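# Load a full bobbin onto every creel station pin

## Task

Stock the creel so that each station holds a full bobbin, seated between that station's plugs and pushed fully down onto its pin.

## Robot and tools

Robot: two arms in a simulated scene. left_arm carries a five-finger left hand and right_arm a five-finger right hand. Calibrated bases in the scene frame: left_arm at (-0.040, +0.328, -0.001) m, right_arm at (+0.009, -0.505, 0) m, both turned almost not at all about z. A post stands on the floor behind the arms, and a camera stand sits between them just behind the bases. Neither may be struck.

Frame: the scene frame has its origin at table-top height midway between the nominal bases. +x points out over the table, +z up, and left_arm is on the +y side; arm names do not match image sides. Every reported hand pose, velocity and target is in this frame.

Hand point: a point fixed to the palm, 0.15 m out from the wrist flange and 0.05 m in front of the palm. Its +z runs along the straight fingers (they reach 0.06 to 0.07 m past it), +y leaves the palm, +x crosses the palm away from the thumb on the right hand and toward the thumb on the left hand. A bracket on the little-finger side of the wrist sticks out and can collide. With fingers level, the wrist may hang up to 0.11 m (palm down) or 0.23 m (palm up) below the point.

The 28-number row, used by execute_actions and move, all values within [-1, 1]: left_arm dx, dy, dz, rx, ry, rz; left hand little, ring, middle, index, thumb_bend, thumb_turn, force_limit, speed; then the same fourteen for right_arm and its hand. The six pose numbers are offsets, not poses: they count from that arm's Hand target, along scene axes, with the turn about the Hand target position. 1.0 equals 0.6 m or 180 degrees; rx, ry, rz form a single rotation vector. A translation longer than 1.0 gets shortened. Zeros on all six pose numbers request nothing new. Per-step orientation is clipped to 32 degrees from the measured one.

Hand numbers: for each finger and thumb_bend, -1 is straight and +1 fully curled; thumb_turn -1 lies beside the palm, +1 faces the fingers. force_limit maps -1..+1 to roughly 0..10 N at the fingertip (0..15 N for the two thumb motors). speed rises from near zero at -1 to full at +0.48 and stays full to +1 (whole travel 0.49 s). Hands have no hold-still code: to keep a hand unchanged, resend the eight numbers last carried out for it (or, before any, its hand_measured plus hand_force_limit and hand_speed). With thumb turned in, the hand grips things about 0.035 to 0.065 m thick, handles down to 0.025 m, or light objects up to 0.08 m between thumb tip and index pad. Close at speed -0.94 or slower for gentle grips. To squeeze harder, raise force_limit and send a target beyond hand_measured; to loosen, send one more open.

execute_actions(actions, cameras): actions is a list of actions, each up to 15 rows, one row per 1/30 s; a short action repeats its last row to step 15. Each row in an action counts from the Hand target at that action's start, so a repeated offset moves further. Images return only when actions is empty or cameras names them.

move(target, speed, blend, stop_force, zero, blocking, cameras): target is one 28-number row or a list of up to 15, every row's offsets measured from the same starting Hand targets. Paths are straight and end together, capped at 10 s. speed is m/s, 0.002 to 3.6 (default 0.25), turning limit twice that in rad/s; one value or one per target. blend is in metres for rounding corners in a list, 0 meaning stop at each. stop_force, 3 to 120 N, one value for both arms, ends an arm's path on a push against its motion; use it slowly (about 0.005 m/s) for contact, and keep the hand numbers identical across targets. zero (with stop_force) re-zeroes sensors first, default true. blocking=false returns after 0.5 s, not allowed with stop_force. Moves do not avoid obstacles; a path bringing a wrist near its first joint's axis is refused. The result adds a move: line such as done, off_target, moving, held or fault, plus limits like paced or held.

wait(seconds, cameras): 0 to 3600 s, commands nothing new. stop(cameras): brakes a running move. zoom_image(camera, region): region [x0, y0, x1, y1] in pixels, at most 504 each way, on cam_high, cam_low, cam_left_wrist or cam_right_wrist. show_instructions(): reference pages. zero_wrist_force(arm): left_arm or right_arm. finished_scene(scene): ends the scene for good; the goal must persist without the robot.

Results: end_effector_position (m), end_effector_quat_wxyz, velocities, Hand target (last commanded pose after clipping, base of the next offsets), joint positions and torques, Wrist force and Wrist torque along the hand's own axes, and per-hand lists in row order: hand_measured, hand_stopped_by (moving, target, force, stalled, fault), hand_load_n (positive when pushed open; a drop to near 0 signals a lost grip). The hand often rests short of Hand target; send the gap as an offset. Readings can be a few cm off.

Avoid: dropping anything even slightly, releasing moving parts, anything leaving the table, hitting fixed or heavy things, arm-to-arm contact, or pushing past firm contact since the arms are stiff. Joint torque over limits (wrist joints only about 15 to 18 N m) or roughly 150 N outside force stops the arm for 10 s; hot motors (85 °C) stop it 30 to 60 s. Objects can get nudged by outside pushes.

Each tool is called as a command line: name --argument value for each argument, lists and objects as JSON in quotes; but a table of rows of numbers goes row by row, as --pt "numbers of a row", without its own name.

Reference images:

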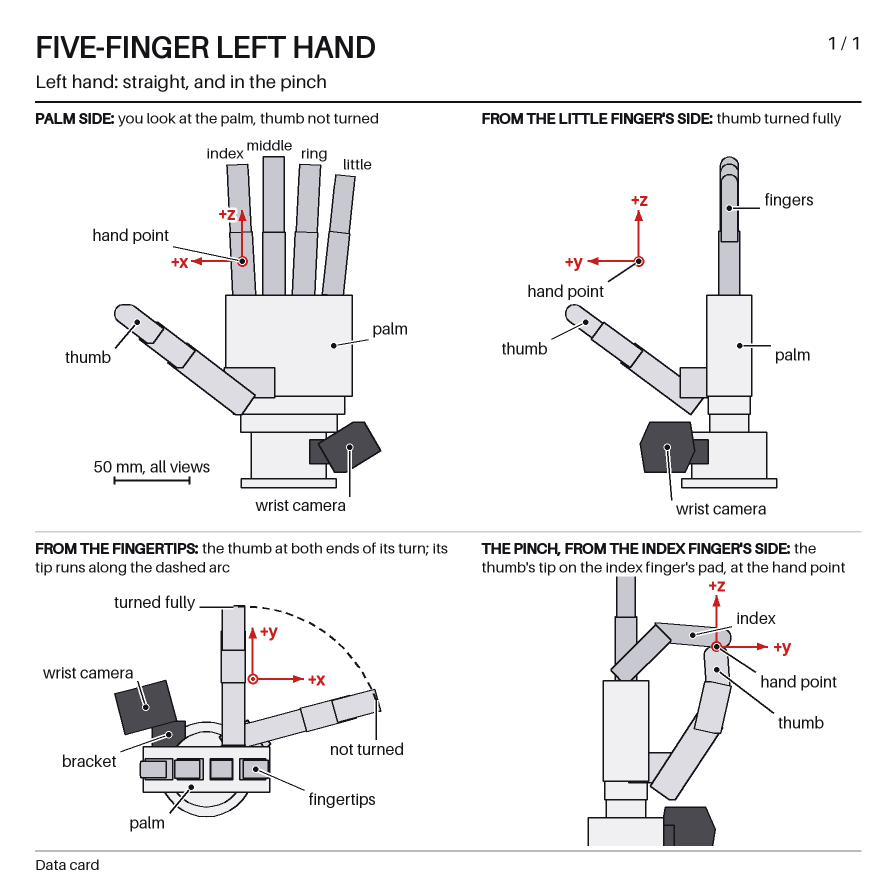

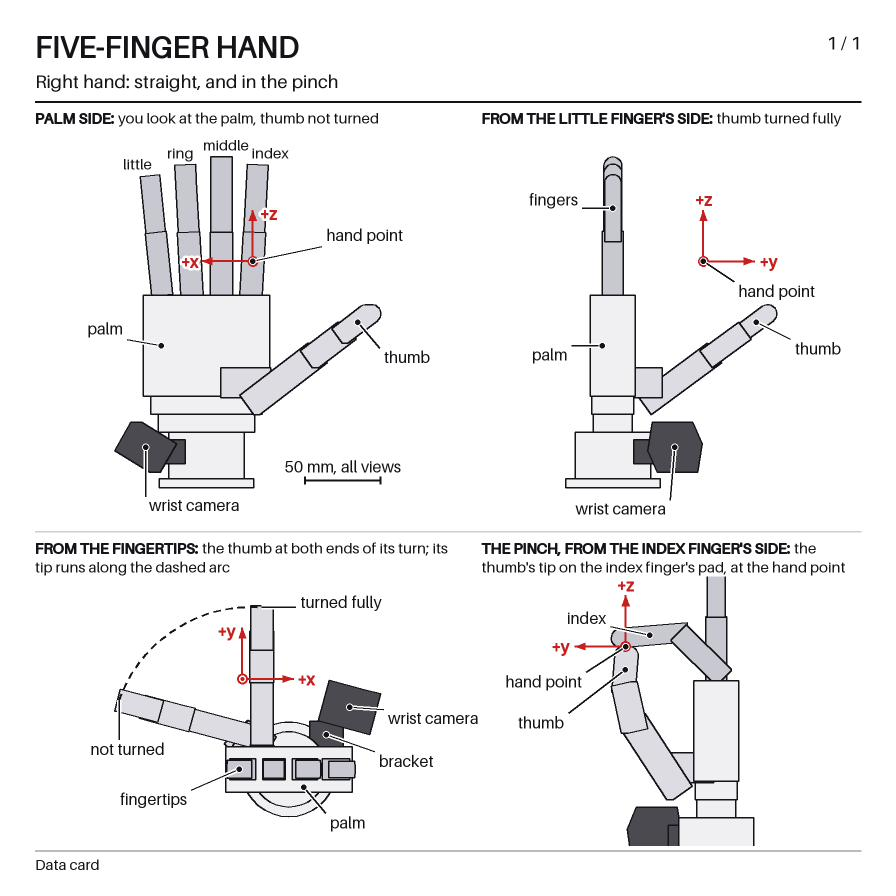

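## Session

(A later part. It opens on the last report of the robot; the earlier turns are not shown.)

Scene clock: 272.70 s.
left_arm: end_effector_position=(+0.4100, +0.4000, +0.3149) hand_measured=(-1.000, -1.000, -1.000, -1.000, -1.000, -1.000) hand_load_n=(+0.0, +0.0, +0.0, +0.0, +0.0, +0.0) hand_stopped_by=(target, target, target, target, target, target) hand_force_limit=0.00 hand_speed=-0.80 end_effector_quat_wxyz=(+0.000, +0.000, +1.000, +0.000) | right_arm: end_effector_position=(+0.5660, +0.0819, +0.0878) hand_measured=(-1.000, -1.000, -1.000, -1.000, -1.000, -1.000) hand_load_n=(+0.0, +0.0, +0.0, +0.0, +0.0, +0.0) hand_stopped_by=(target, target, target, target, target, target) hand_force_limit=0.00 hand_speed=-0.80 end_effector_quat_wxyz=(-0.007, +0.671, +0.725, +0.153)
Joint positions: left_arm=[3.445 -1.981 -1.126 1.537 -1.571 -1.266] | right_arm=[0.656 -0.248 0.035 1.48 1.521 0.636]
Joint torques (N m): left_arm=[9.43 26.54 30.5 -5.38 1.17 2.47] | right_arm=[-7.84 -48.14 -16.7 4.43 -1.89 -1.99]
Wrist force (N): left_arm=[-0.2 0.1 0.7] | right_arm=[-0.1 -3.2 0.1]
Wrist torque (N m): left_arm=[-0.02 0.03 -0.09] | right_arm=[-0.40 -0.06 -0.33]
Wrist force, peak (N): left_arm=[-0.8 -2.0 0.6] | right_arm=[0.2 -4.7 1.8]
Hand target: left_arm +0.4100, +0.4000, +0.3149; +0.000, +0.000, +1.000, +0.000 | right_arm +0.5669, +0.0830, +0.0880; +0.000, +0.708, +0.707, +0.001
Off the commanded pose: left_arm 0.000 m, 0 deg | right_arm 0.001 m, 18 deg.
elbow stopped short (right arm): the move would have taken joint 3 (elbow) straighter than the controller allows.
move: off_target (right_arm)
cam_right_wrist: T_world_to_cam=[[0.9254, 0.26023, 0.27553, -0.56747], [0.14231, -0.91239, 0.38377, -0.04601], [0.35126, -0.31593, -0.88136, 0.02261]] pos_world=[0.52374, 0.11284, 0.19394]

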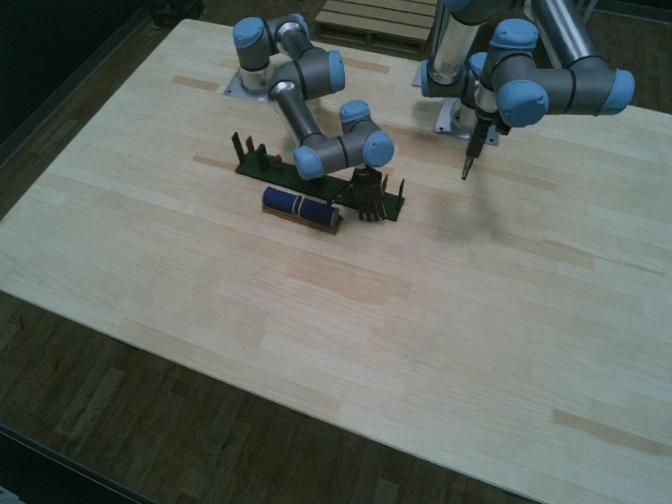

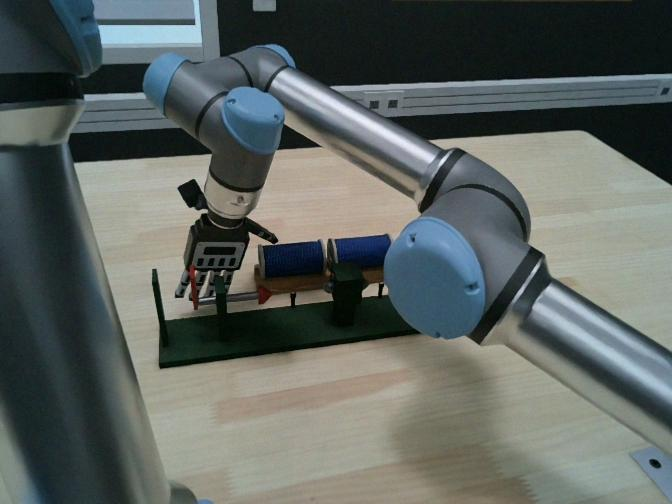

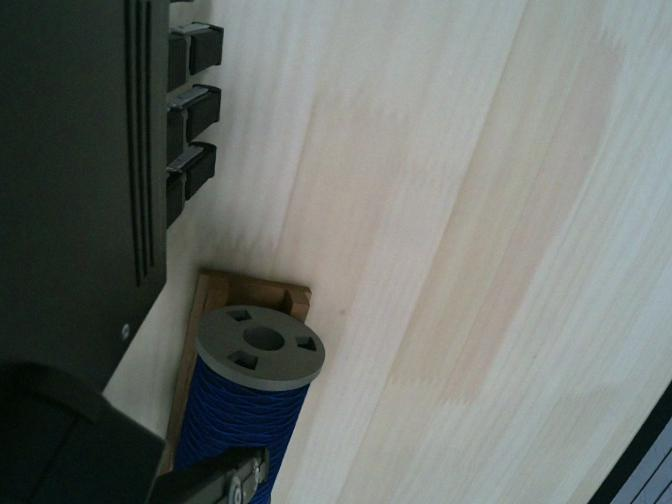

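move --pt "0 0 0 0 0 0 -1 -1 -1 -1 -1 -1 0 -0.8 -0.02 -0.02 0.3 0 0 0 -1 -1 -1 -1 -1 -1 0 -0.8" --pt "0 0 0 0 0 0 -1 -1 -1 -1 -1 -1 0 -0.8 -0.0565 -0.4 0.3533 0 0 0.5 -1 -1 -1 -1 -1 -1 0 -0.8" --pt "0 0 0 0 0 0 -1 -1 -1 -1 -1 -1 0 -0.8 -0.0565 -0.66 0.2 0 0 0.995 -1 -1 -1 -1 -1 -1 0 -0.8" --pt "0 0 0 0 0 0 -1 -1 -1 -1 -1 -1 0 -0.8 -0.0565 -0.66 0.01 0 0 0.995 -1 -1 -1 -1 -1 -1 0 -0.8" --blend '[0.03,0.03,0.02,0]' --cameras '["cam_high","cam_low","cam_right_wrist"]'

zoom_image --camera "cam_right_wrist" --region '[300, 150, 500, 310]'

Scene clock: 334.83 s.
left_arm: end_effector_position=(+0.4100, +0.4000, +0.3149) hand_measured=(-1.000, -1.000, -1.000, -1.000, -1.000, -1.000) hand_load_n=(+0.0, +0.0, +0.0, +0.0, +0.0, +0.0) hand_stopped_by=(target, target, target, target, target, target) hand_force_limit=0.00 hand_speed=-0.80 end_effector_quat_wxyz=(+0.000, +0.000, +1.000, +0.000) | right_arm: end_effector_position=(+0.5330, -0.3130, +0.0942) hand_measured=(-1.000, -1.000, -1.000, -1.000, -1.000, -1.000) hand_load_n=(+0.0, +0.0, +0.5, +0.0, +0.0, +0.0) hand_stopped_by=(target, target, target, target, target, target) hand_force_limit=0.00 hand_speed=-0.80 end_effector_quat_wxyz=(+0.001, +0.701, -0.713, +0.000)
Joint positions: left_arm=[3.445 -1.981 -1.126 1.537 -1.571 -1.266] | right_arm=[-0.003 -0.744 1.017 1.298 1.572 -3.078]
Joint torques (N m): left_arm=[9.33 26.95 29.7 -5.22 -1.66 2.48] | right_arm=[3.16 -51.69 -7.22 0.62 -2.04 -2.06]
Wrist force (N): left_arm=[-0.1 0.0 0.5] | right_arm=[0.1 -2.7 0.4]
Wrist torque (N m): left_arm=[-0.02 0.02 -0.09] | right_arm=[-0.36 -0.05 -0.06]
Wrist force, peak (N): left_arm=[-0.5 0.0 1.3] | right_arm=[-0.4 -3.6 2.2]
Hand target: left_arm +0.4100, +0.4000, +0.3149; +0.000, +0.000, +1.000, +0.000 | right_arm +0.5330, -0.3130, +0.0940; +0.001, +0.701, -0.713, +0.000
Off the commanded pose: left_arm 0.000 m, 0 deg | right_arm 0.000 m, 0 deg.
elbow stopped short (right arm): the move would have taken joint 3 (elbow) straighter than the controller allows.
move: done
cam_right_wrist: T_world_to_cam=[[-0.97863, -0.20443, 0.02232, 0.45731], [-0.15896, 0.82085, 0.54858, 0.28362], [-0.13046, 0.53331, -0.8358, 0.4333]] pos_world=[0.54915, -0.3704, 0.19636]

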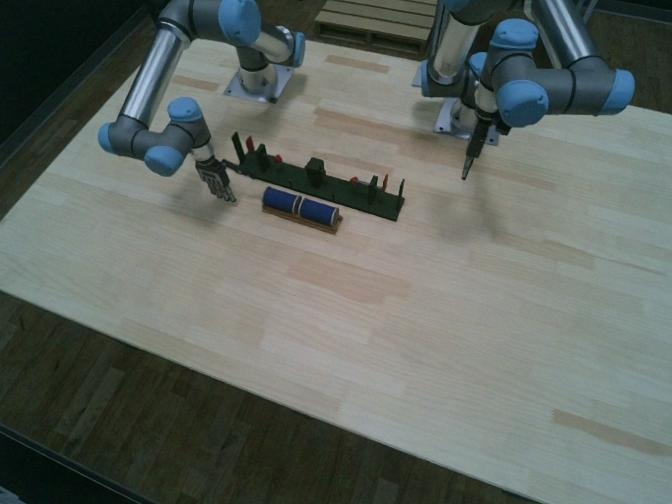

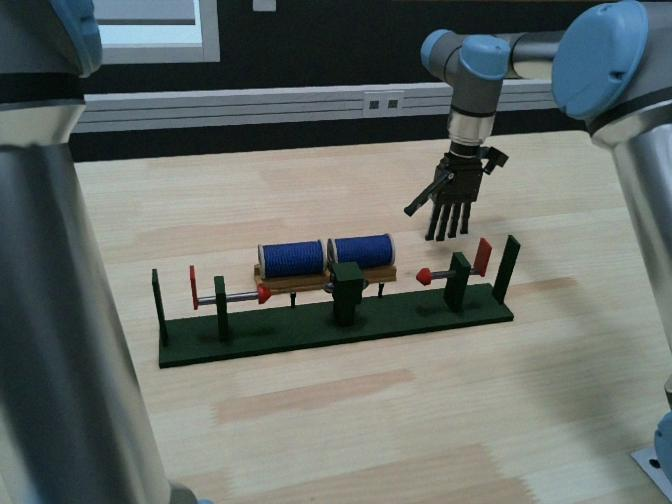

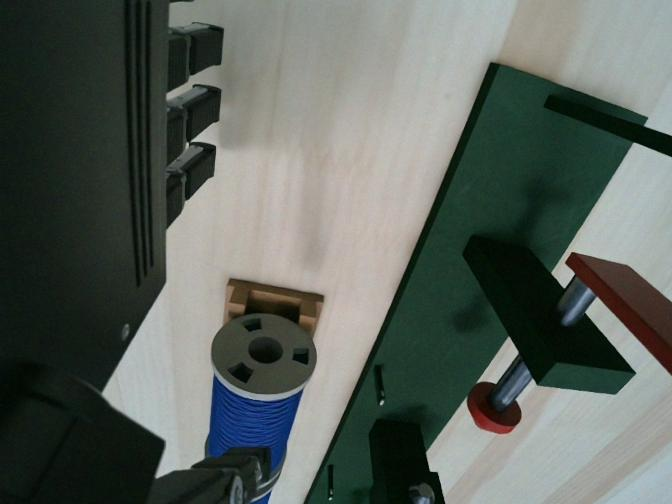

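Scaled by 2.520 from the camera's image (finer frame: 960x720).

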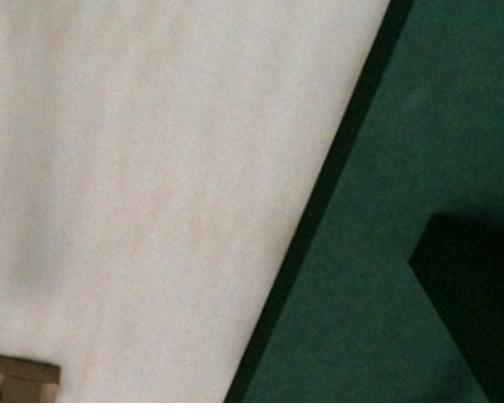

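zoom_image --camera "cam_right_wrist" --region '[200, 270, 340, 410]'

zoom_image --camera "cam_right_wrist" --region '[420, 180, 672, 450]'

Scaled by 3.600 from the camera's image (finer frame: 960x720).

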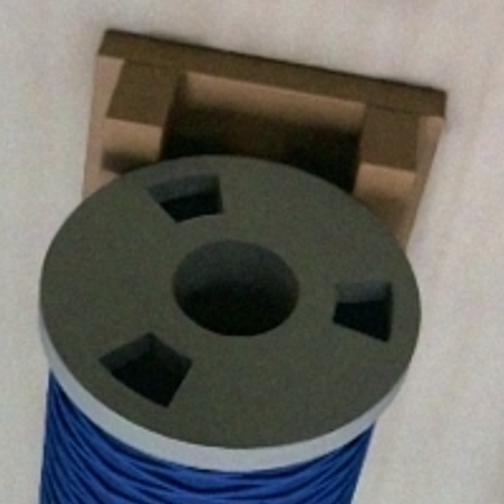

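Scaled by 1.867 from the camera's image (finer frame: 960x720).

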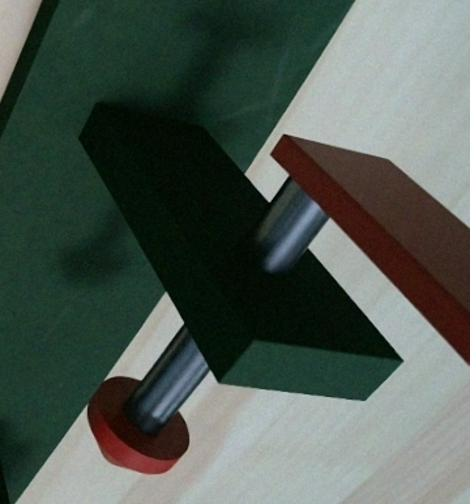

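move --pt "0 0 0 0 0 0 -1 -1 -1 -1 -1 -1 0 -0.8 0 0 0.23 0 0 0 -1 -1 -1 -1 -1 -1 0 -0.8" --pt "0 0 0 0 0 0 -1 -1 -1 -1 -1 -1 0 -0.8 -0.1717 0.2833 0.23 0 0 0 -1 -1 -1 -1 -1 -1 0 -0.8" --pt "0 0 0 0 0 0 -1 -1 -1 -1 -1 -1 0 -0.8 -0.1717 0.2833 0.0433 0 0 0 -1 -1 -1 -1 -1 -1 0 -0.8" --blend '[0.03,0.03,0]' --cameras '["cam_high","cam_low","cam_right_wrist"]'

zoom_image --camera "cam_right_wrist" --region '[260, 120, 440, 300]'

Scene clock: 372.57 s.
left_arm: end_effector_position=(+0.4100, +0.4000, +0.3149) hand_measured=(-1.000, -1.000, -1.000, -1.000, -1.000, -1.000) hand_load_n=(+0.0, +0.0, +0.0, +0.0, +0.0, +0.0) hand_stopped_by=(target, target, target, target, target, target) hand_force_limit=0.00 hand_speed=-0.80 end_effector_quat_wxyz=(+0.000, +0.000, +1.000, +0.000) | right_arm: end_effector_position=(+0.4300, -0.1430, +0.1201) hand_measured=(-1.000, -1.000, -1.000, -1.000, -1.000, -1.000) hand_load_n=(+0.0, +0.0, +0.0, +0.0, -0.5, +0.0) hand_stopped_by=(target, target, target, target, target, target) hand_force_limit=0.00 hand_speed=-0.80 end_effector_quat_wxyz=(+0.001, +0.701, -0.713, +0.000)
Joint positions: left_arm=[3.445 -1.981 -1.126 1.537 -1.571 -1.266] | right_arm=[0.322 -0.822 1.088 1.305 1.572 -2.753]
Joint torques (N m): left_arm=[9.21 27.96 28.83 -5.37 -1.68 2.42] | right_arm=[-7.36 -49.86 -7.87 0.3 -2.11 1.83]
Wrist force (N): left_arm=[-0.2 0.5 0.7] | right_arm=[-0.1 -3.1 0.5]
Wrist torque (N m): left_arm=[0.04 0.03 -0.10] | right_arm=[-0.43 -0.05 -0.29]
Wrist force, peak (N): left_arm=[-0.6 0.1 1.3] | right_arm=[0.0 -3.2 2.7]
Hand target: left_arm +0.4100, +0.4000, +0.3149; +0.000, +0.000, +1.000, +0.000 | right_arm +0.4300, -0.1430, +0.1200; +0.001, +0.701, -0.713, +0.000
Off the commanded pose: left_arm 0.000 m, 0 deg | right_arm 0.000 m, 0 deg.
move: done
cam_right_wrist: T_world_to_cam=[[-0.97861, -0.20451, 0.02226, 0.39067], [-0.15906, 0.82086, 0.54854, 0.11349], [-0.13045, 0.53326, -0.83583, 0.35092]] pos_world=[0.44615, -0.2004, 0.22236]

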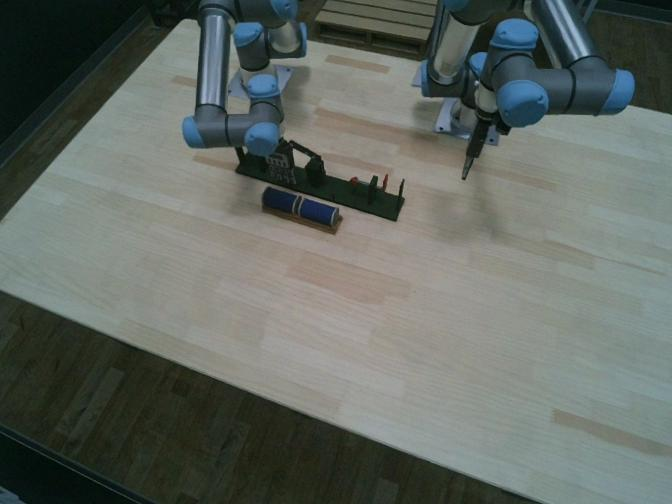

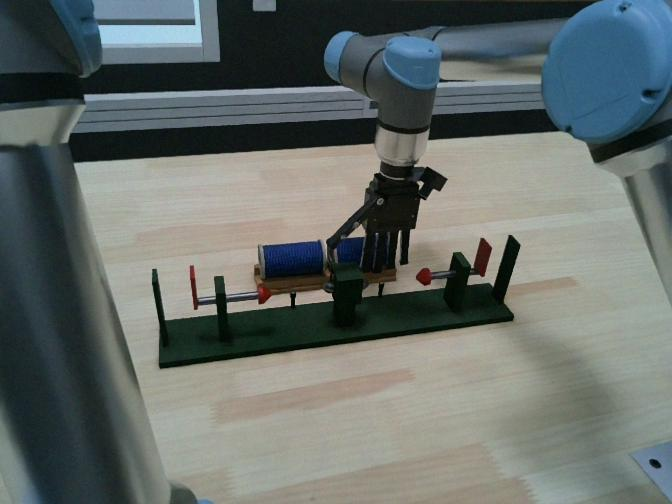

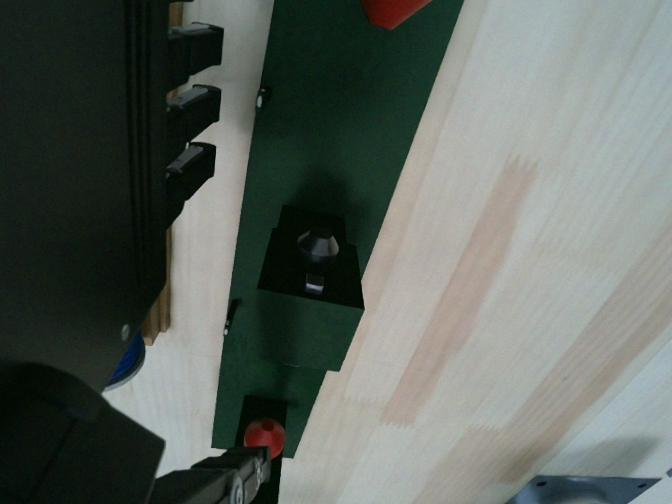

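Scaled by 2.800 from the camera's image (finer frame: 960x720).

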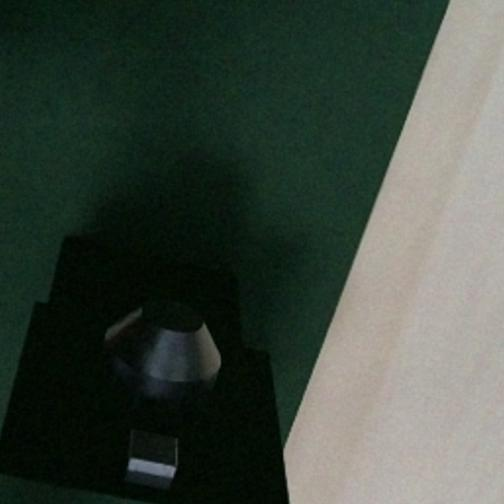

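zoom_image --camera "cam_right_wrist" --region '[280, 210, 350, 310]'

Scaled by 5.040 from the camera's image (finer frame: 960x720).

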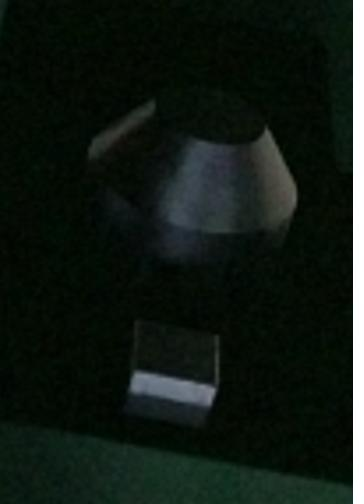

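zoom_image --camera "cam_high" --region '[225, 120, 415, 245]'

zoom_image --camera "cam_low" --region '[150, 220, 350, 380]'

zoom_image --camera "cam_low" --region '[320, 220, 520, 380]'

Scaled by 2.653 from the camera's image (finer frame: 960x720).

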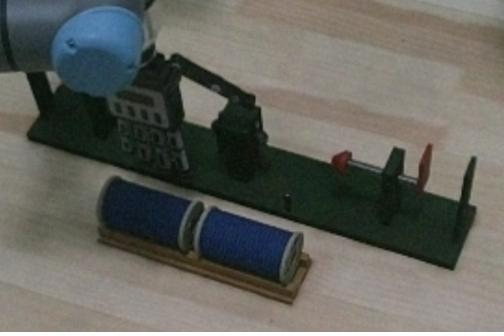

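Scaled by 2.520 from the camera's image (finer frame: 960x720).

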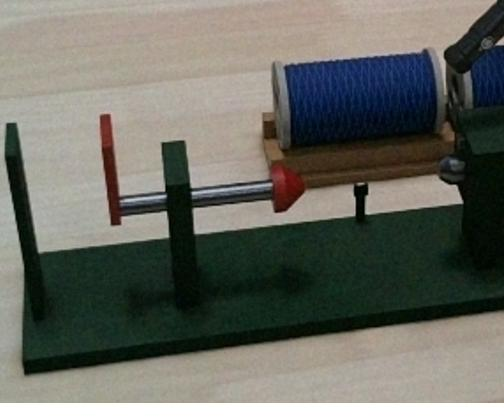

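Scaled by 2.520 from the camera's image (finer frame: 960x720).

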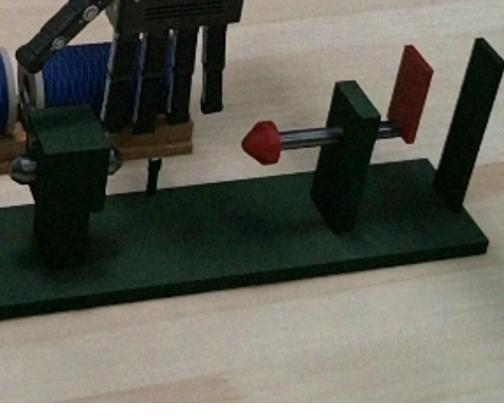

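move --pt "0 0 0 0 0 0 -1 -1 -1 -1 -1 -1 0 -0.8 0 0 0.25 0 0 0 -1 -1 -1 -1 -1 -1 0 -0.8" --pt "0 -0.35 -0.16 0 0 0 -1 -1 -1 -1 -1 -1 0 -0.8 0.1 -0.3 0.25 0 0 0 -1 -1 -1 -1 -1 -1 0 -0.8" --blend '[0.03,0]' --cameras '["cam_high","cam_low","cam_left_wrist"]'

zoom_image --camera "cam_left_wrist" --region '[290, 0, 542, 220]'

Scene clock: 433.43 s.
left_arm: end_effector_position=(+0.4101, +0.1901, +0.2190) hand_measured=(-1.000, -1.000, -1.000, -1.000, -1.000, -1.000) hand_load_n=(+0.0, +0.0, +0.0, +0.0, +0.0, +0.0) hand_stopped_by=(target, target, target, target, target, target) hand_force_limit=0.00 hand_speed=-0.80 end_effector_quat_wxyz=(+0.000, +0.000, +1.000, +0.000) | right_arm: end_effector_position=(+0.4900, -0.3230, +0.2700) hand_measured=(-1.000, -1.000, -1.000, -1.000, -1.000, -1.000) hand_load_n=(+0.0, +0.0, +0.0, +0.0, +0.0, +0.0) hand_stopped_by=(target, target, target, target, target, target) hand_force_limit=0.00 hand_speed=-0.80 end_effector_quat_wxyz=(+0.001, +0.701, -0.713, +0.000)
Joint positions: left_arm=[3.007 -2.1 -1.194 1.723 -1.572 -1.703] | right_arm=[-0.018 -0.933 0.89 1.614 1.572 -3.093]
Joint torques (N m): left_arm=[-10.82 32.14 4.37 -4.69 -0.28 -1.7] | right_arm=[-7.07 -39.63 -8.65 4.31 -1.5 -1.86]
Wrist force (N): left_arm=[0.0 0.2 1.2] | right_arm=[-0.1 -2.4 0.6]
Wrist torque (N m): left_arm=[-0.02 0.05 0.02] | right_arm=[-0.33 -0.04 -0.07]
Wrist force, peak (N): left_arm=[-0.5 -2.1 1.9] | right_arm=[0.1 -3.3 2.5]
Hand target: left_arm +0.4100, +0.1900, +0.2189; +0.000, +0.000, +1.000, +0.000 | right_arm +0.4900, -0.3230, +0.2700; +0.001, +0.701, -0.713, +0.000
Off the commanded pose: left_arm 0.000 m, 0 deg | right_arm 0.000 m, 0 deg.
move: done
cam_left_wrist: T_world_to_cam=[[-0.29838, -0.9544, -0.00905, 0.30836], [-0.82718, 0.25385, 0.50134, 0.17988], [-0.47618, 0.15707, -0.86521, 0.46915]] pos_world=[0.4642, 0.17494, 0.31852]

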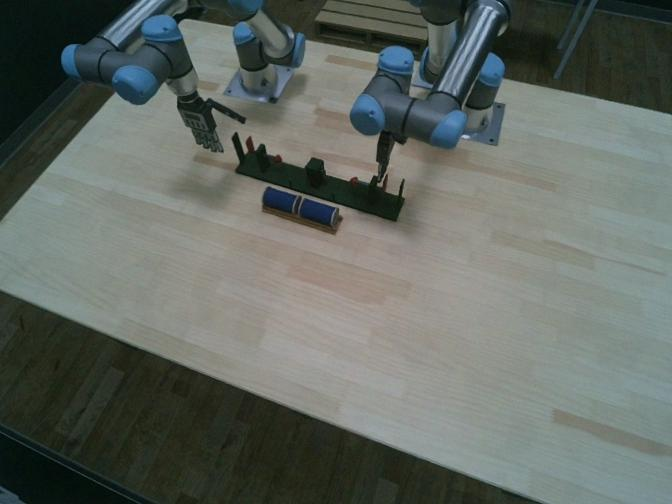

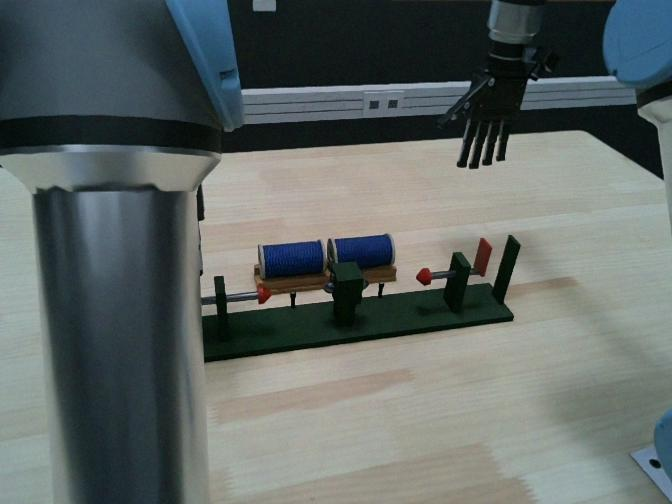

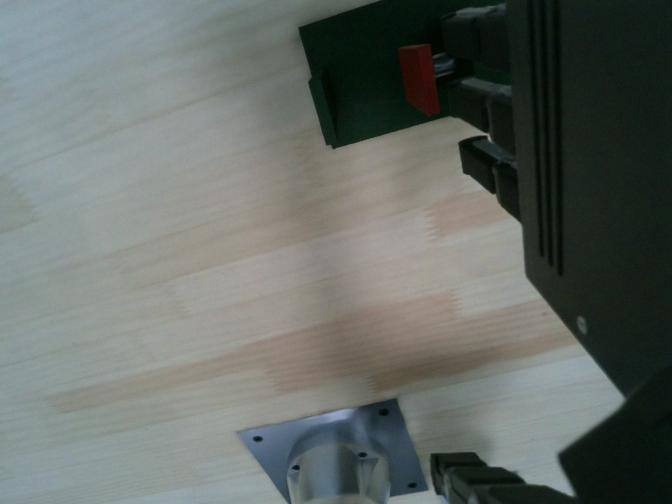

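Scaled by 2.000 from the camera's image (finer frame: 960x720).

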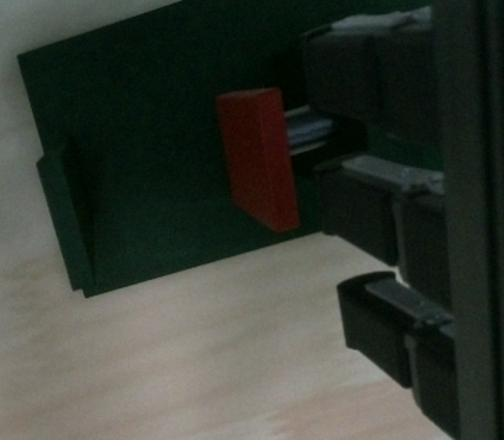

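move --target '[0.027,-0.005,-0.04,0,0,0, -1,-1,-1,-1,-1,-1, 0, -0.8, 0,0,0,0,0,0, -1,-1,-1,-1,-1,-1, 0, -0.8]' --cameras '["cam_low","cam_left_wrist"]' --speed 0.1

zoom_image --camera "cam_left_wrist" --region '[340, 0, 540, 180]'

zoom_image --camera "cam_low" --region '[150, 200, 300, 380]'

Scene clock: 483.23 s.
left_arm: end_effector_position=(+0.4262, +0.1870, +0.1950) hand_measured=(-1.000, -1.000, -1.000, -1.000, -1.000, -1.000) hand_load_n=(+0.0, +0.0, +0.0, +0.0, -0.5, +0.0) hand_stopped_by=(target, target, target, target, target, target) hand_force_limit=0.00 hand_speed=-0.80 end_effector_quat_wxyz=(+0.000, +0.000, +1.000, +0.000) | right_arm: end_effector_position=(+0.4900, -0.3230, +0.2700) hand_measured=(-1.000, -1.000, -1.000, -1.000, -1.000, -1.000) hand_load_n=(+0.0, +0.0, +0.0, +0.0, +0.0, +0.0) hand_stopped_by=(target, target, target, target, target, target) hand_force_limit=0.00 hand_speed=-0.80 end_effector_quat_wxyz=(+0.001, +0.701, -0.713, +0.000)
Joint positions: left_arm=[3.006 -2.152 -1.174 1.756 -1.572 -1.705] | right_arm=[-0.018 -0.933 0.891 1.614 1.572 -3.093]
Joint torques (N m): left_arm=[-6.23 37.01 4.64 -5.31 1.35 -1.33] | right_arm=[-5.45 -51.46 -9.35 0.48 1.96 -0.27]
Wrist force (N): left_arm=[-0.4 0.2 1.3] | right_arm=[-0.3 -2.7 0.2]
Wrist torque (N m): left_arm=[-0.02 0.09 0.01] | right_arm=[-0.35 -0.01 -0.08]
Wrist force, peak (N): left_arm=[-0.7 0.0 2.0] | right_arm=[0.0 -2.9 0.6]
Hand target: left_arm +0.4262, +0.1870, +0.1949; +0.000, +0.000, +1.000, +0.000 | right_arm +0.4900, -0.3230, +0.2700; +0.001, +0.701, -0.713, +0.000
Off the commanded pose: left_arm 0.000 m, 0 deg | right_arm 0.000 m, 0 deg.
move: done
cam_left_wrist: T_world_to_cam=[[-0.29828, -0.95444, -0.00892, 0.3099], [-0.82725, 0.25384, 0.50122, 0.20609], [-0.47612, 0.15688, -0.86527, 0.45656]] pos_world=[0.4803, 0.17184, 0.29452]

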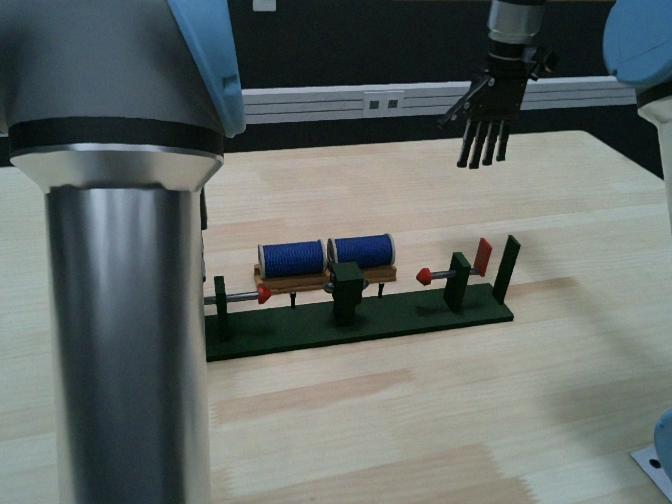

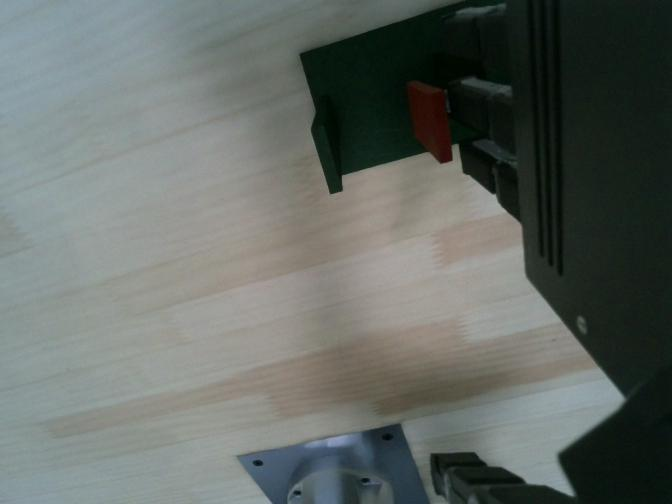

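Scaled by 2.520 from the camera's image (finer frame: 960x720).

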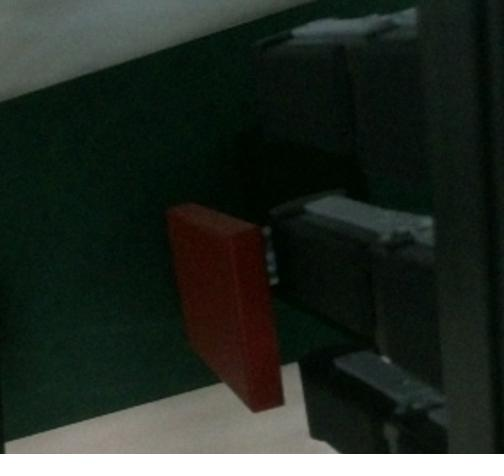

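Scaled by 2.800 from the camera's image (finer frame: 960x720).

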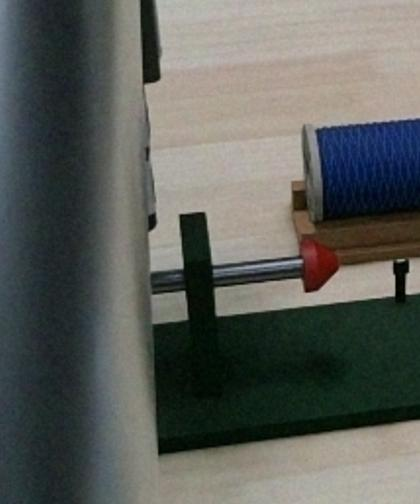

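move --target '[0.0,-0.006,-0.055,0,0,0, -1,-1,-1,-1,-1,-1, 0, -0.8, 0,0,0,0,0,0, -1,-1,-1,-1,-1,-1, 0, -0.8]' --cameras '["cam_low","cam_left_wrist"]' --speed 0.04 --stop_force 6

zoom_image --camera "cam_left_wrist" --region '[340, 0, 540, 220]'

zoom_image --camera "cam_low" --region '[180, 240, 300, 380]'

Scene clock: 498.07 s.
left_arm: end_effector_position=(+0.4262, +0.1834, +0.1619) hand_measured=(-1.000, -1.000, -1.000, -1.000, -1.000, -1.000) hand_load_n=(+0.0, +0.0, +0.0, +0.0, +0.0, +0.0) hand_stopped_by=(target, target, target, target, target, target) hand_force_limit=0.00 hand_speed=-0.80 end_effector_quat_wxyz=(+0.000, +0.000, +1.000, +0.000) | right_arm: end_effector_position=(+0.4900, -0.3230, +0.2700) hand_measured=(-1.000, -1.000, -1.000, -1.000, -1.000, -1.000) hand_load_n=(+0.0, +0.0, +0.0, +0.0, +0.0, +0.0) hand_stopped_by=(target, target, target, target, target, target) hand_force_limit=0.00 hand_speed=-0.80 end_effector_quat_wxyz=(+0.001, +0.701, -0.713, +0.000)
Joint positions: left_arm=[2.999 -2.174 -1.225 1.828 -1.572 -1.712] | right_arm=[-0.018 -0.933 0.891 1.614 1.572 -3.093]
Joint torques (N m): left_arm=[9.58 47.31 30.16 -5.32 -1.66 2.49] | right_arm=[-5.84 -51.53 -7.68 0.52 1.23 -0.83]
Wrist force (N): left_arm=[-0.2 0.3 0.7] | right_arm=[-0.1 -2.6 0.4]
Wrist torque (N m): left_arm=[0.09 0.06 0.04] | right_arm=[-0.36 -0.03 -0.07]
Wrist force, peak (N): left_arm=[-0.4 0.0 1.5] | right_arm=[-0.1 -2.9 0.6]
Hand target: left_arm +0.4262, +0.1834, +0.1619; +0.000, +0.000, +1.000, +0.000 | right_arm +0.4900, -0.3230, +0.2700; +0.001, +0.701, -0.713, +0.000
Off the commanded pose: left_arm 0.000 m, 0 deg | right_arm 0.000 m, 0 deg.
move: done
cam_left_wrist: T_world_to_cam=[[-0.29825, -0.95445, -0.00895, 0.30617], [-0.82711, 0.25376, 0.5015, 0.22346], [-0.47639, 0.15697, -0.86511, 0.42856]] pos_world=[0.4803, 0.16825, 0.26142]

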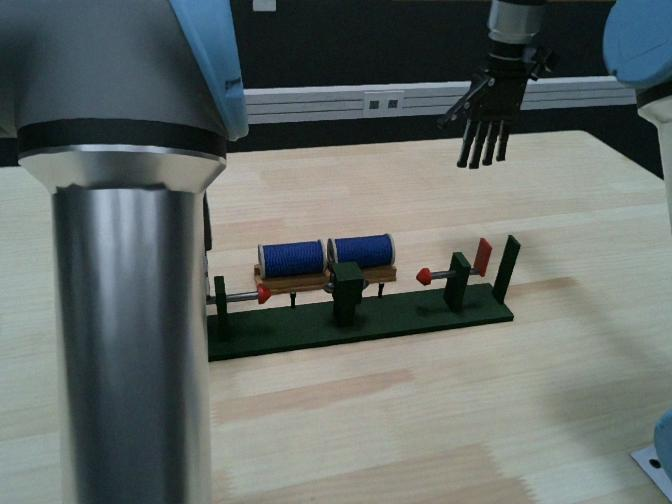

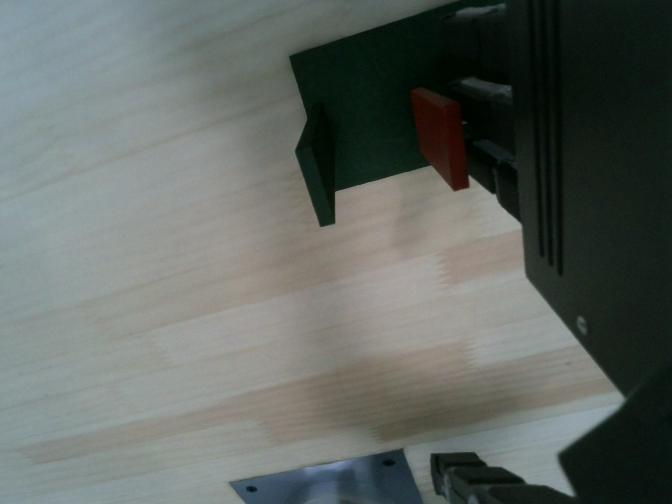

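Scaled by 2.291 from the camera's image (finer frame: 960x720).

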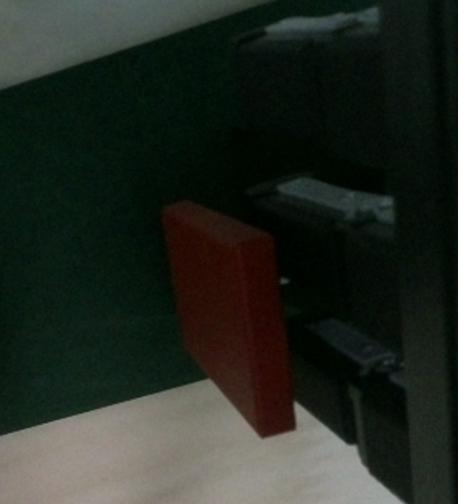

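Scaled by 3.600 from the camera's image (finer frame: 960x720).

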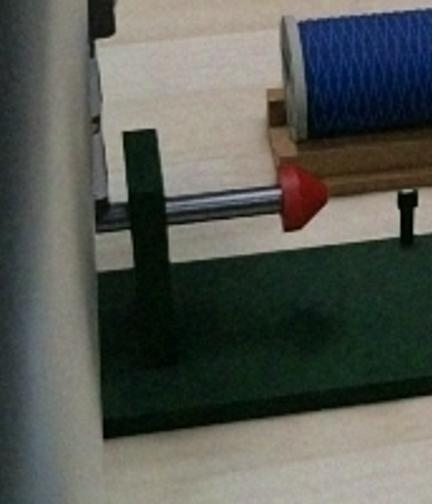

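move --target '[0.0,0.05,0,0,0,0, -1,-1,-1,-1,-1,-1, 0, -0.8, 0,0,0,0,0,0, -1,-1,-1,-1,-1,-1, 0, -0.8]' --cameras '["cam_low","cam_left_wrist"]' --speed 0.03 --stop_force 30

zoom_image --camera "cam_left_wrist" --region '[340, 0, 540, 220]'

zoom_image --camera "cam_low" --region '[180, 240, 300, 380]'

Scene clock: 510.50 s.
left_arm: end_effector_position=(+0.4262, +0.2134, +0.1619) hand_measured=(-1.000, -1.000, -1.000, -1.000, -1.000, -1.000) hand_load_n=(+0.0, +0.0, +0.5, +0.0, +0.0, +0.0) hand_stopped_by=(target, target, target, target, target, target) hand_force_limit=0.00 hand_speed=-0.80 end_effector_quat_wxyz=(+0.000, +0.000, +1.000, +0.000) | right_arm: end_effector_position=(+0.4900, -0.3230, +0.2700) hand_measured=(-1.000, -1.000, -1.000, -1.000, -1.000, -1.000) hand_load_n=(+0.0, +0.0, -0.5, +0.0, +0.0, +0.0) hand_stopped_by=(target, target, target, target, target, target) hand_force_limit=0.00 hand_speed=-0.80 end_effector_quat_wxyz=(+0.001, +0.701, -0.713, +0.000)
Joint positions: left_arm=[3.057 -2.147 -1.268 1.845 -1.572 -1.654] | right_arm=[-0.018 -0.933 0.891 1.614 1.572 -3.093]
Joint torques (N m): left_arm=[-5.31 32.01 27.79 -7.44 0.06 -2.25] | right_arm=[-4.3 -51.36 -7.95 0.52 0.44 -1.64]
Wrist force (N): left_arm=[-4.6 -15.0 1.8] | right_arm=[0.0 -2.6 0.5]
Wrist torque (N m): left_arm=[-0.19 0.04 0.07] | right_arm=[-0.36 -0.05 -0.07]
Wrist force, peak (N): left_arm=[-6.2 -15.3 2.3] | right_arm=[-0.2 -2.9 0.7]
Hand target: left_arm +0.4262, +0.2134, +0.1619; +0.000, +0.000, +1.000, +0.000 | right_arm +0.4900, -0.3230, +0.2700; +0.001, +0.701, -0.713, +0.000
Off the commanded pose: left_arm 0.000 m, 0 deg | right_arm 0.000 m, 0 deg.
move: done
cam_left_wrist: T_world_to_cam=[[-0.29823, -0.95445, -0.00896, 0.3348], [-0.82711, 0.25373, 0.5015, 0.21586], [-0.47639, 0.15697, -0.86511, 0.42385]] pos_world=[0.4803, 0.19825, 0.26142]

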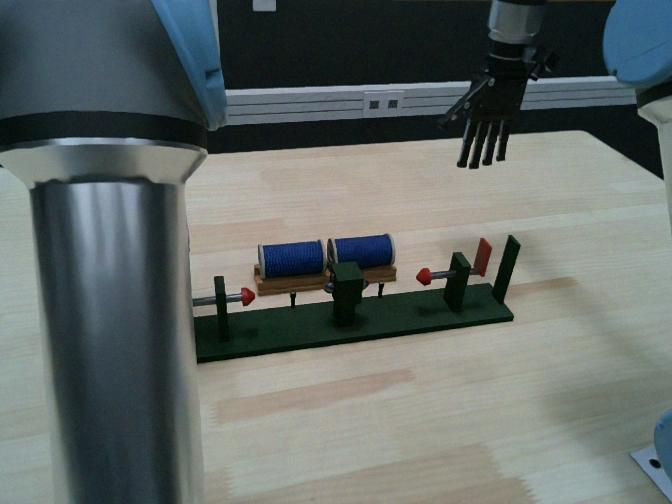

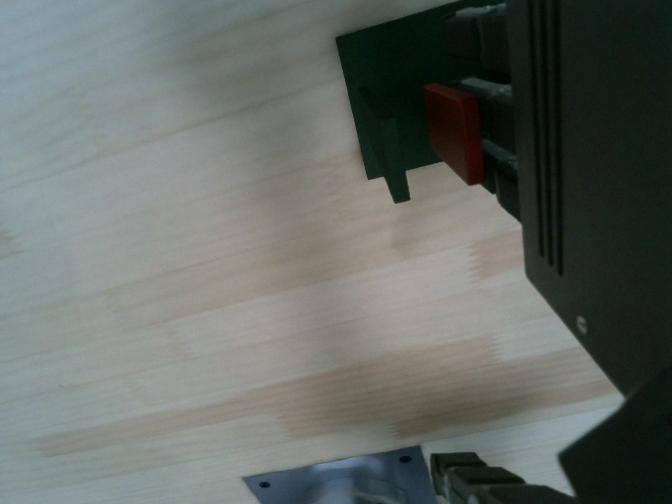

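Scaled by 2.291 from the camera's image (finer frame: 960x720).

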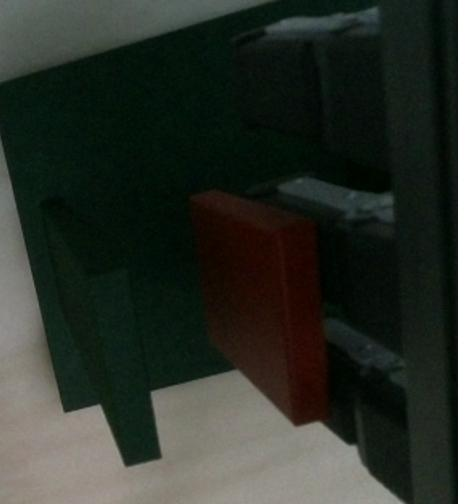

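Scaled by 3.600 from the camera's image (finer frame: 960x720).

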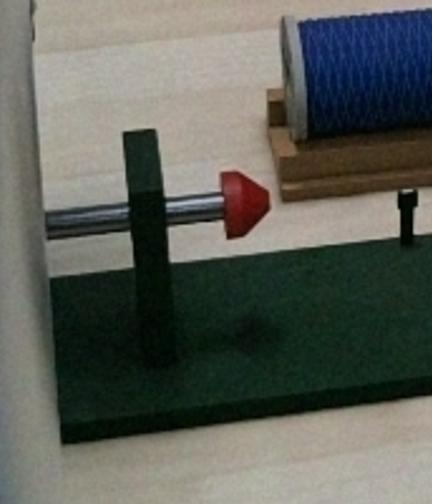

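move --target '[0.0,0.02,0,0,0,0, -1,-1,-1,-1,-1,-1, 0, -0.8, 0,0,0,0,0,0, -1,-1,-1,-1,-1,-1, 0, -0.8]' --cameras '["cam_low","cam_left_wrist"]' --speed 0.03 --stop_force 30

zoom_image --camera "cam_left_wrist" --region '[340, 0, 540, 220]'

zoom_image --camera "cam_low" --region '[180, 240, 300, 380]'

Scene clock: 538.33 s.
left_arm: end_effector_position=(+0.4262, +0.2254, +0.1619) hand_measured=(-1.000, -1.000, -1.000, -1.000, -1.000, -1.000) hand_load_n=(+0.0, +0.0, +0.5, +0.0, +0.0, +0.0) hand_stopped_by=(target, target, target, target, target, target) hand_force_limit=0.00 hand_speed=-0.80 end_effector_quat_wxyz=(+0.000, +0.000, +1.000, +0.000) | right_arm: end_effector_position=(+0.4900, -0.3230, +0.2700) hand_measured=(-1.000, -1.000, -1.000, -1.000, -1.000, -1.000) hand_load_n=(+0.0, +0.0, +0.0, +0.0, +0.0, +0.0) hand_stopped_by=(target, target, target, target, target, target) hand_force_limit=0.00 hand_speed=-0.80 end_effector_quat_wxyz=(+0.001, +0.701, -0.713, +0.000)
Joint positions: left_arm=[3.08 -2.138 -1.283 1.851 -1.572 -1.63] | right_arm=[-0.018 -0.933 0.891 1.614 1.572 -3.093]
Joint torques (N m): left_arm=[-4.11 32.22 27.34 -8.21 -0.48 -2.28] | right_arm=[-2.95 -51.34 -7.72 0.49 -0.95 -1.95]
Wrist force (N): left_arm=[-7.1 -18.7 1.9] | right_arm=[-0.2 -2.7 0.3]
Wrist torque (N m): left_arm=[-0.24 0.02 0.02] | right_arm=[-0.36 -0.01 -0.09]
Wrist force, peak (N): left_arm=[-8.4 -19.1 2.3] | right_arm=[-0.2 -2.9 0.5]
Hand target: left_arm +0.4262, +0.2254, +0.1619; +0.000, +0.000, +1.000, +0.000 | right_arm +0.4900, -0.3230, +0.2700; +0.001, +0.701, -0.713, +0.000
Off the commanded pose: left_arm 0.000 m, 0 deg | right_arm 0.000 m, 0 deg.
move: done
cam_left_wrist: T_world_to_cam=[[-0.29823, -0.95445, -0.00896, 0.34625], [-0.82711, 0.25373, 0.5015, 0.21281], [-0.47639, 0.15697, -0.86511, 0.42196]] pos_world=[0.4803, 0.21024, 0.26142]

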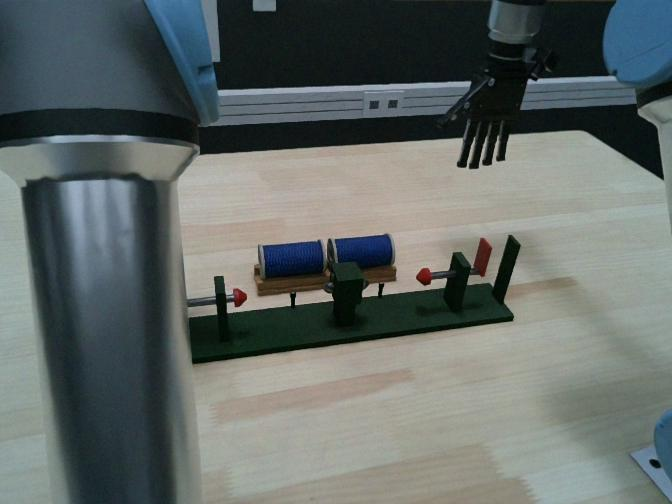

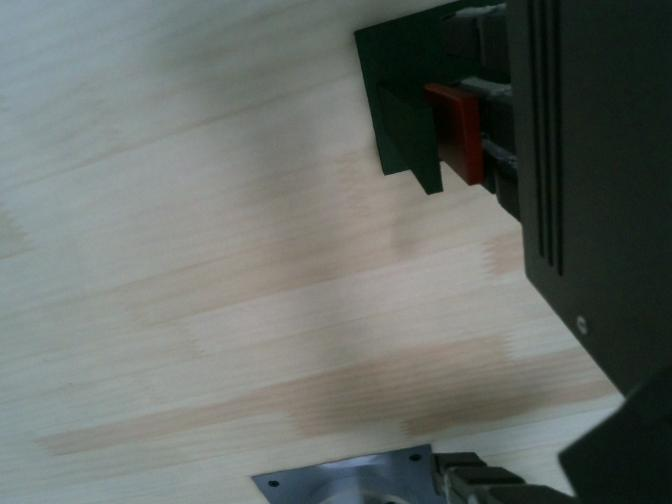

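Scaled by 2.291 from the camera's image (finer frame: 960x720).

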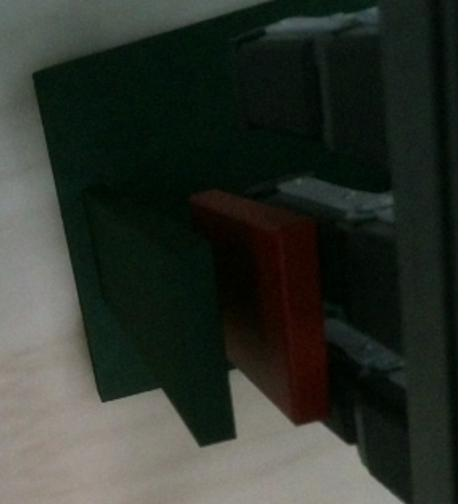

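Scaled by 3.600 from the camera's image (finer frame: 960x720).

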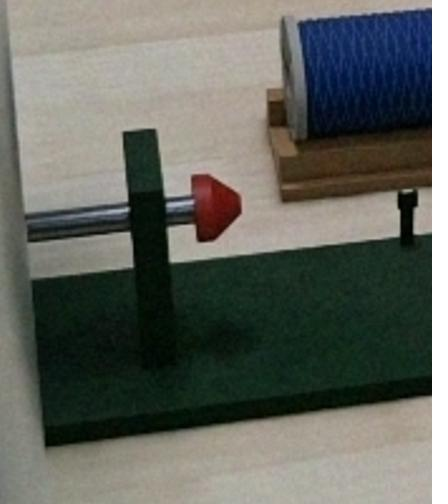

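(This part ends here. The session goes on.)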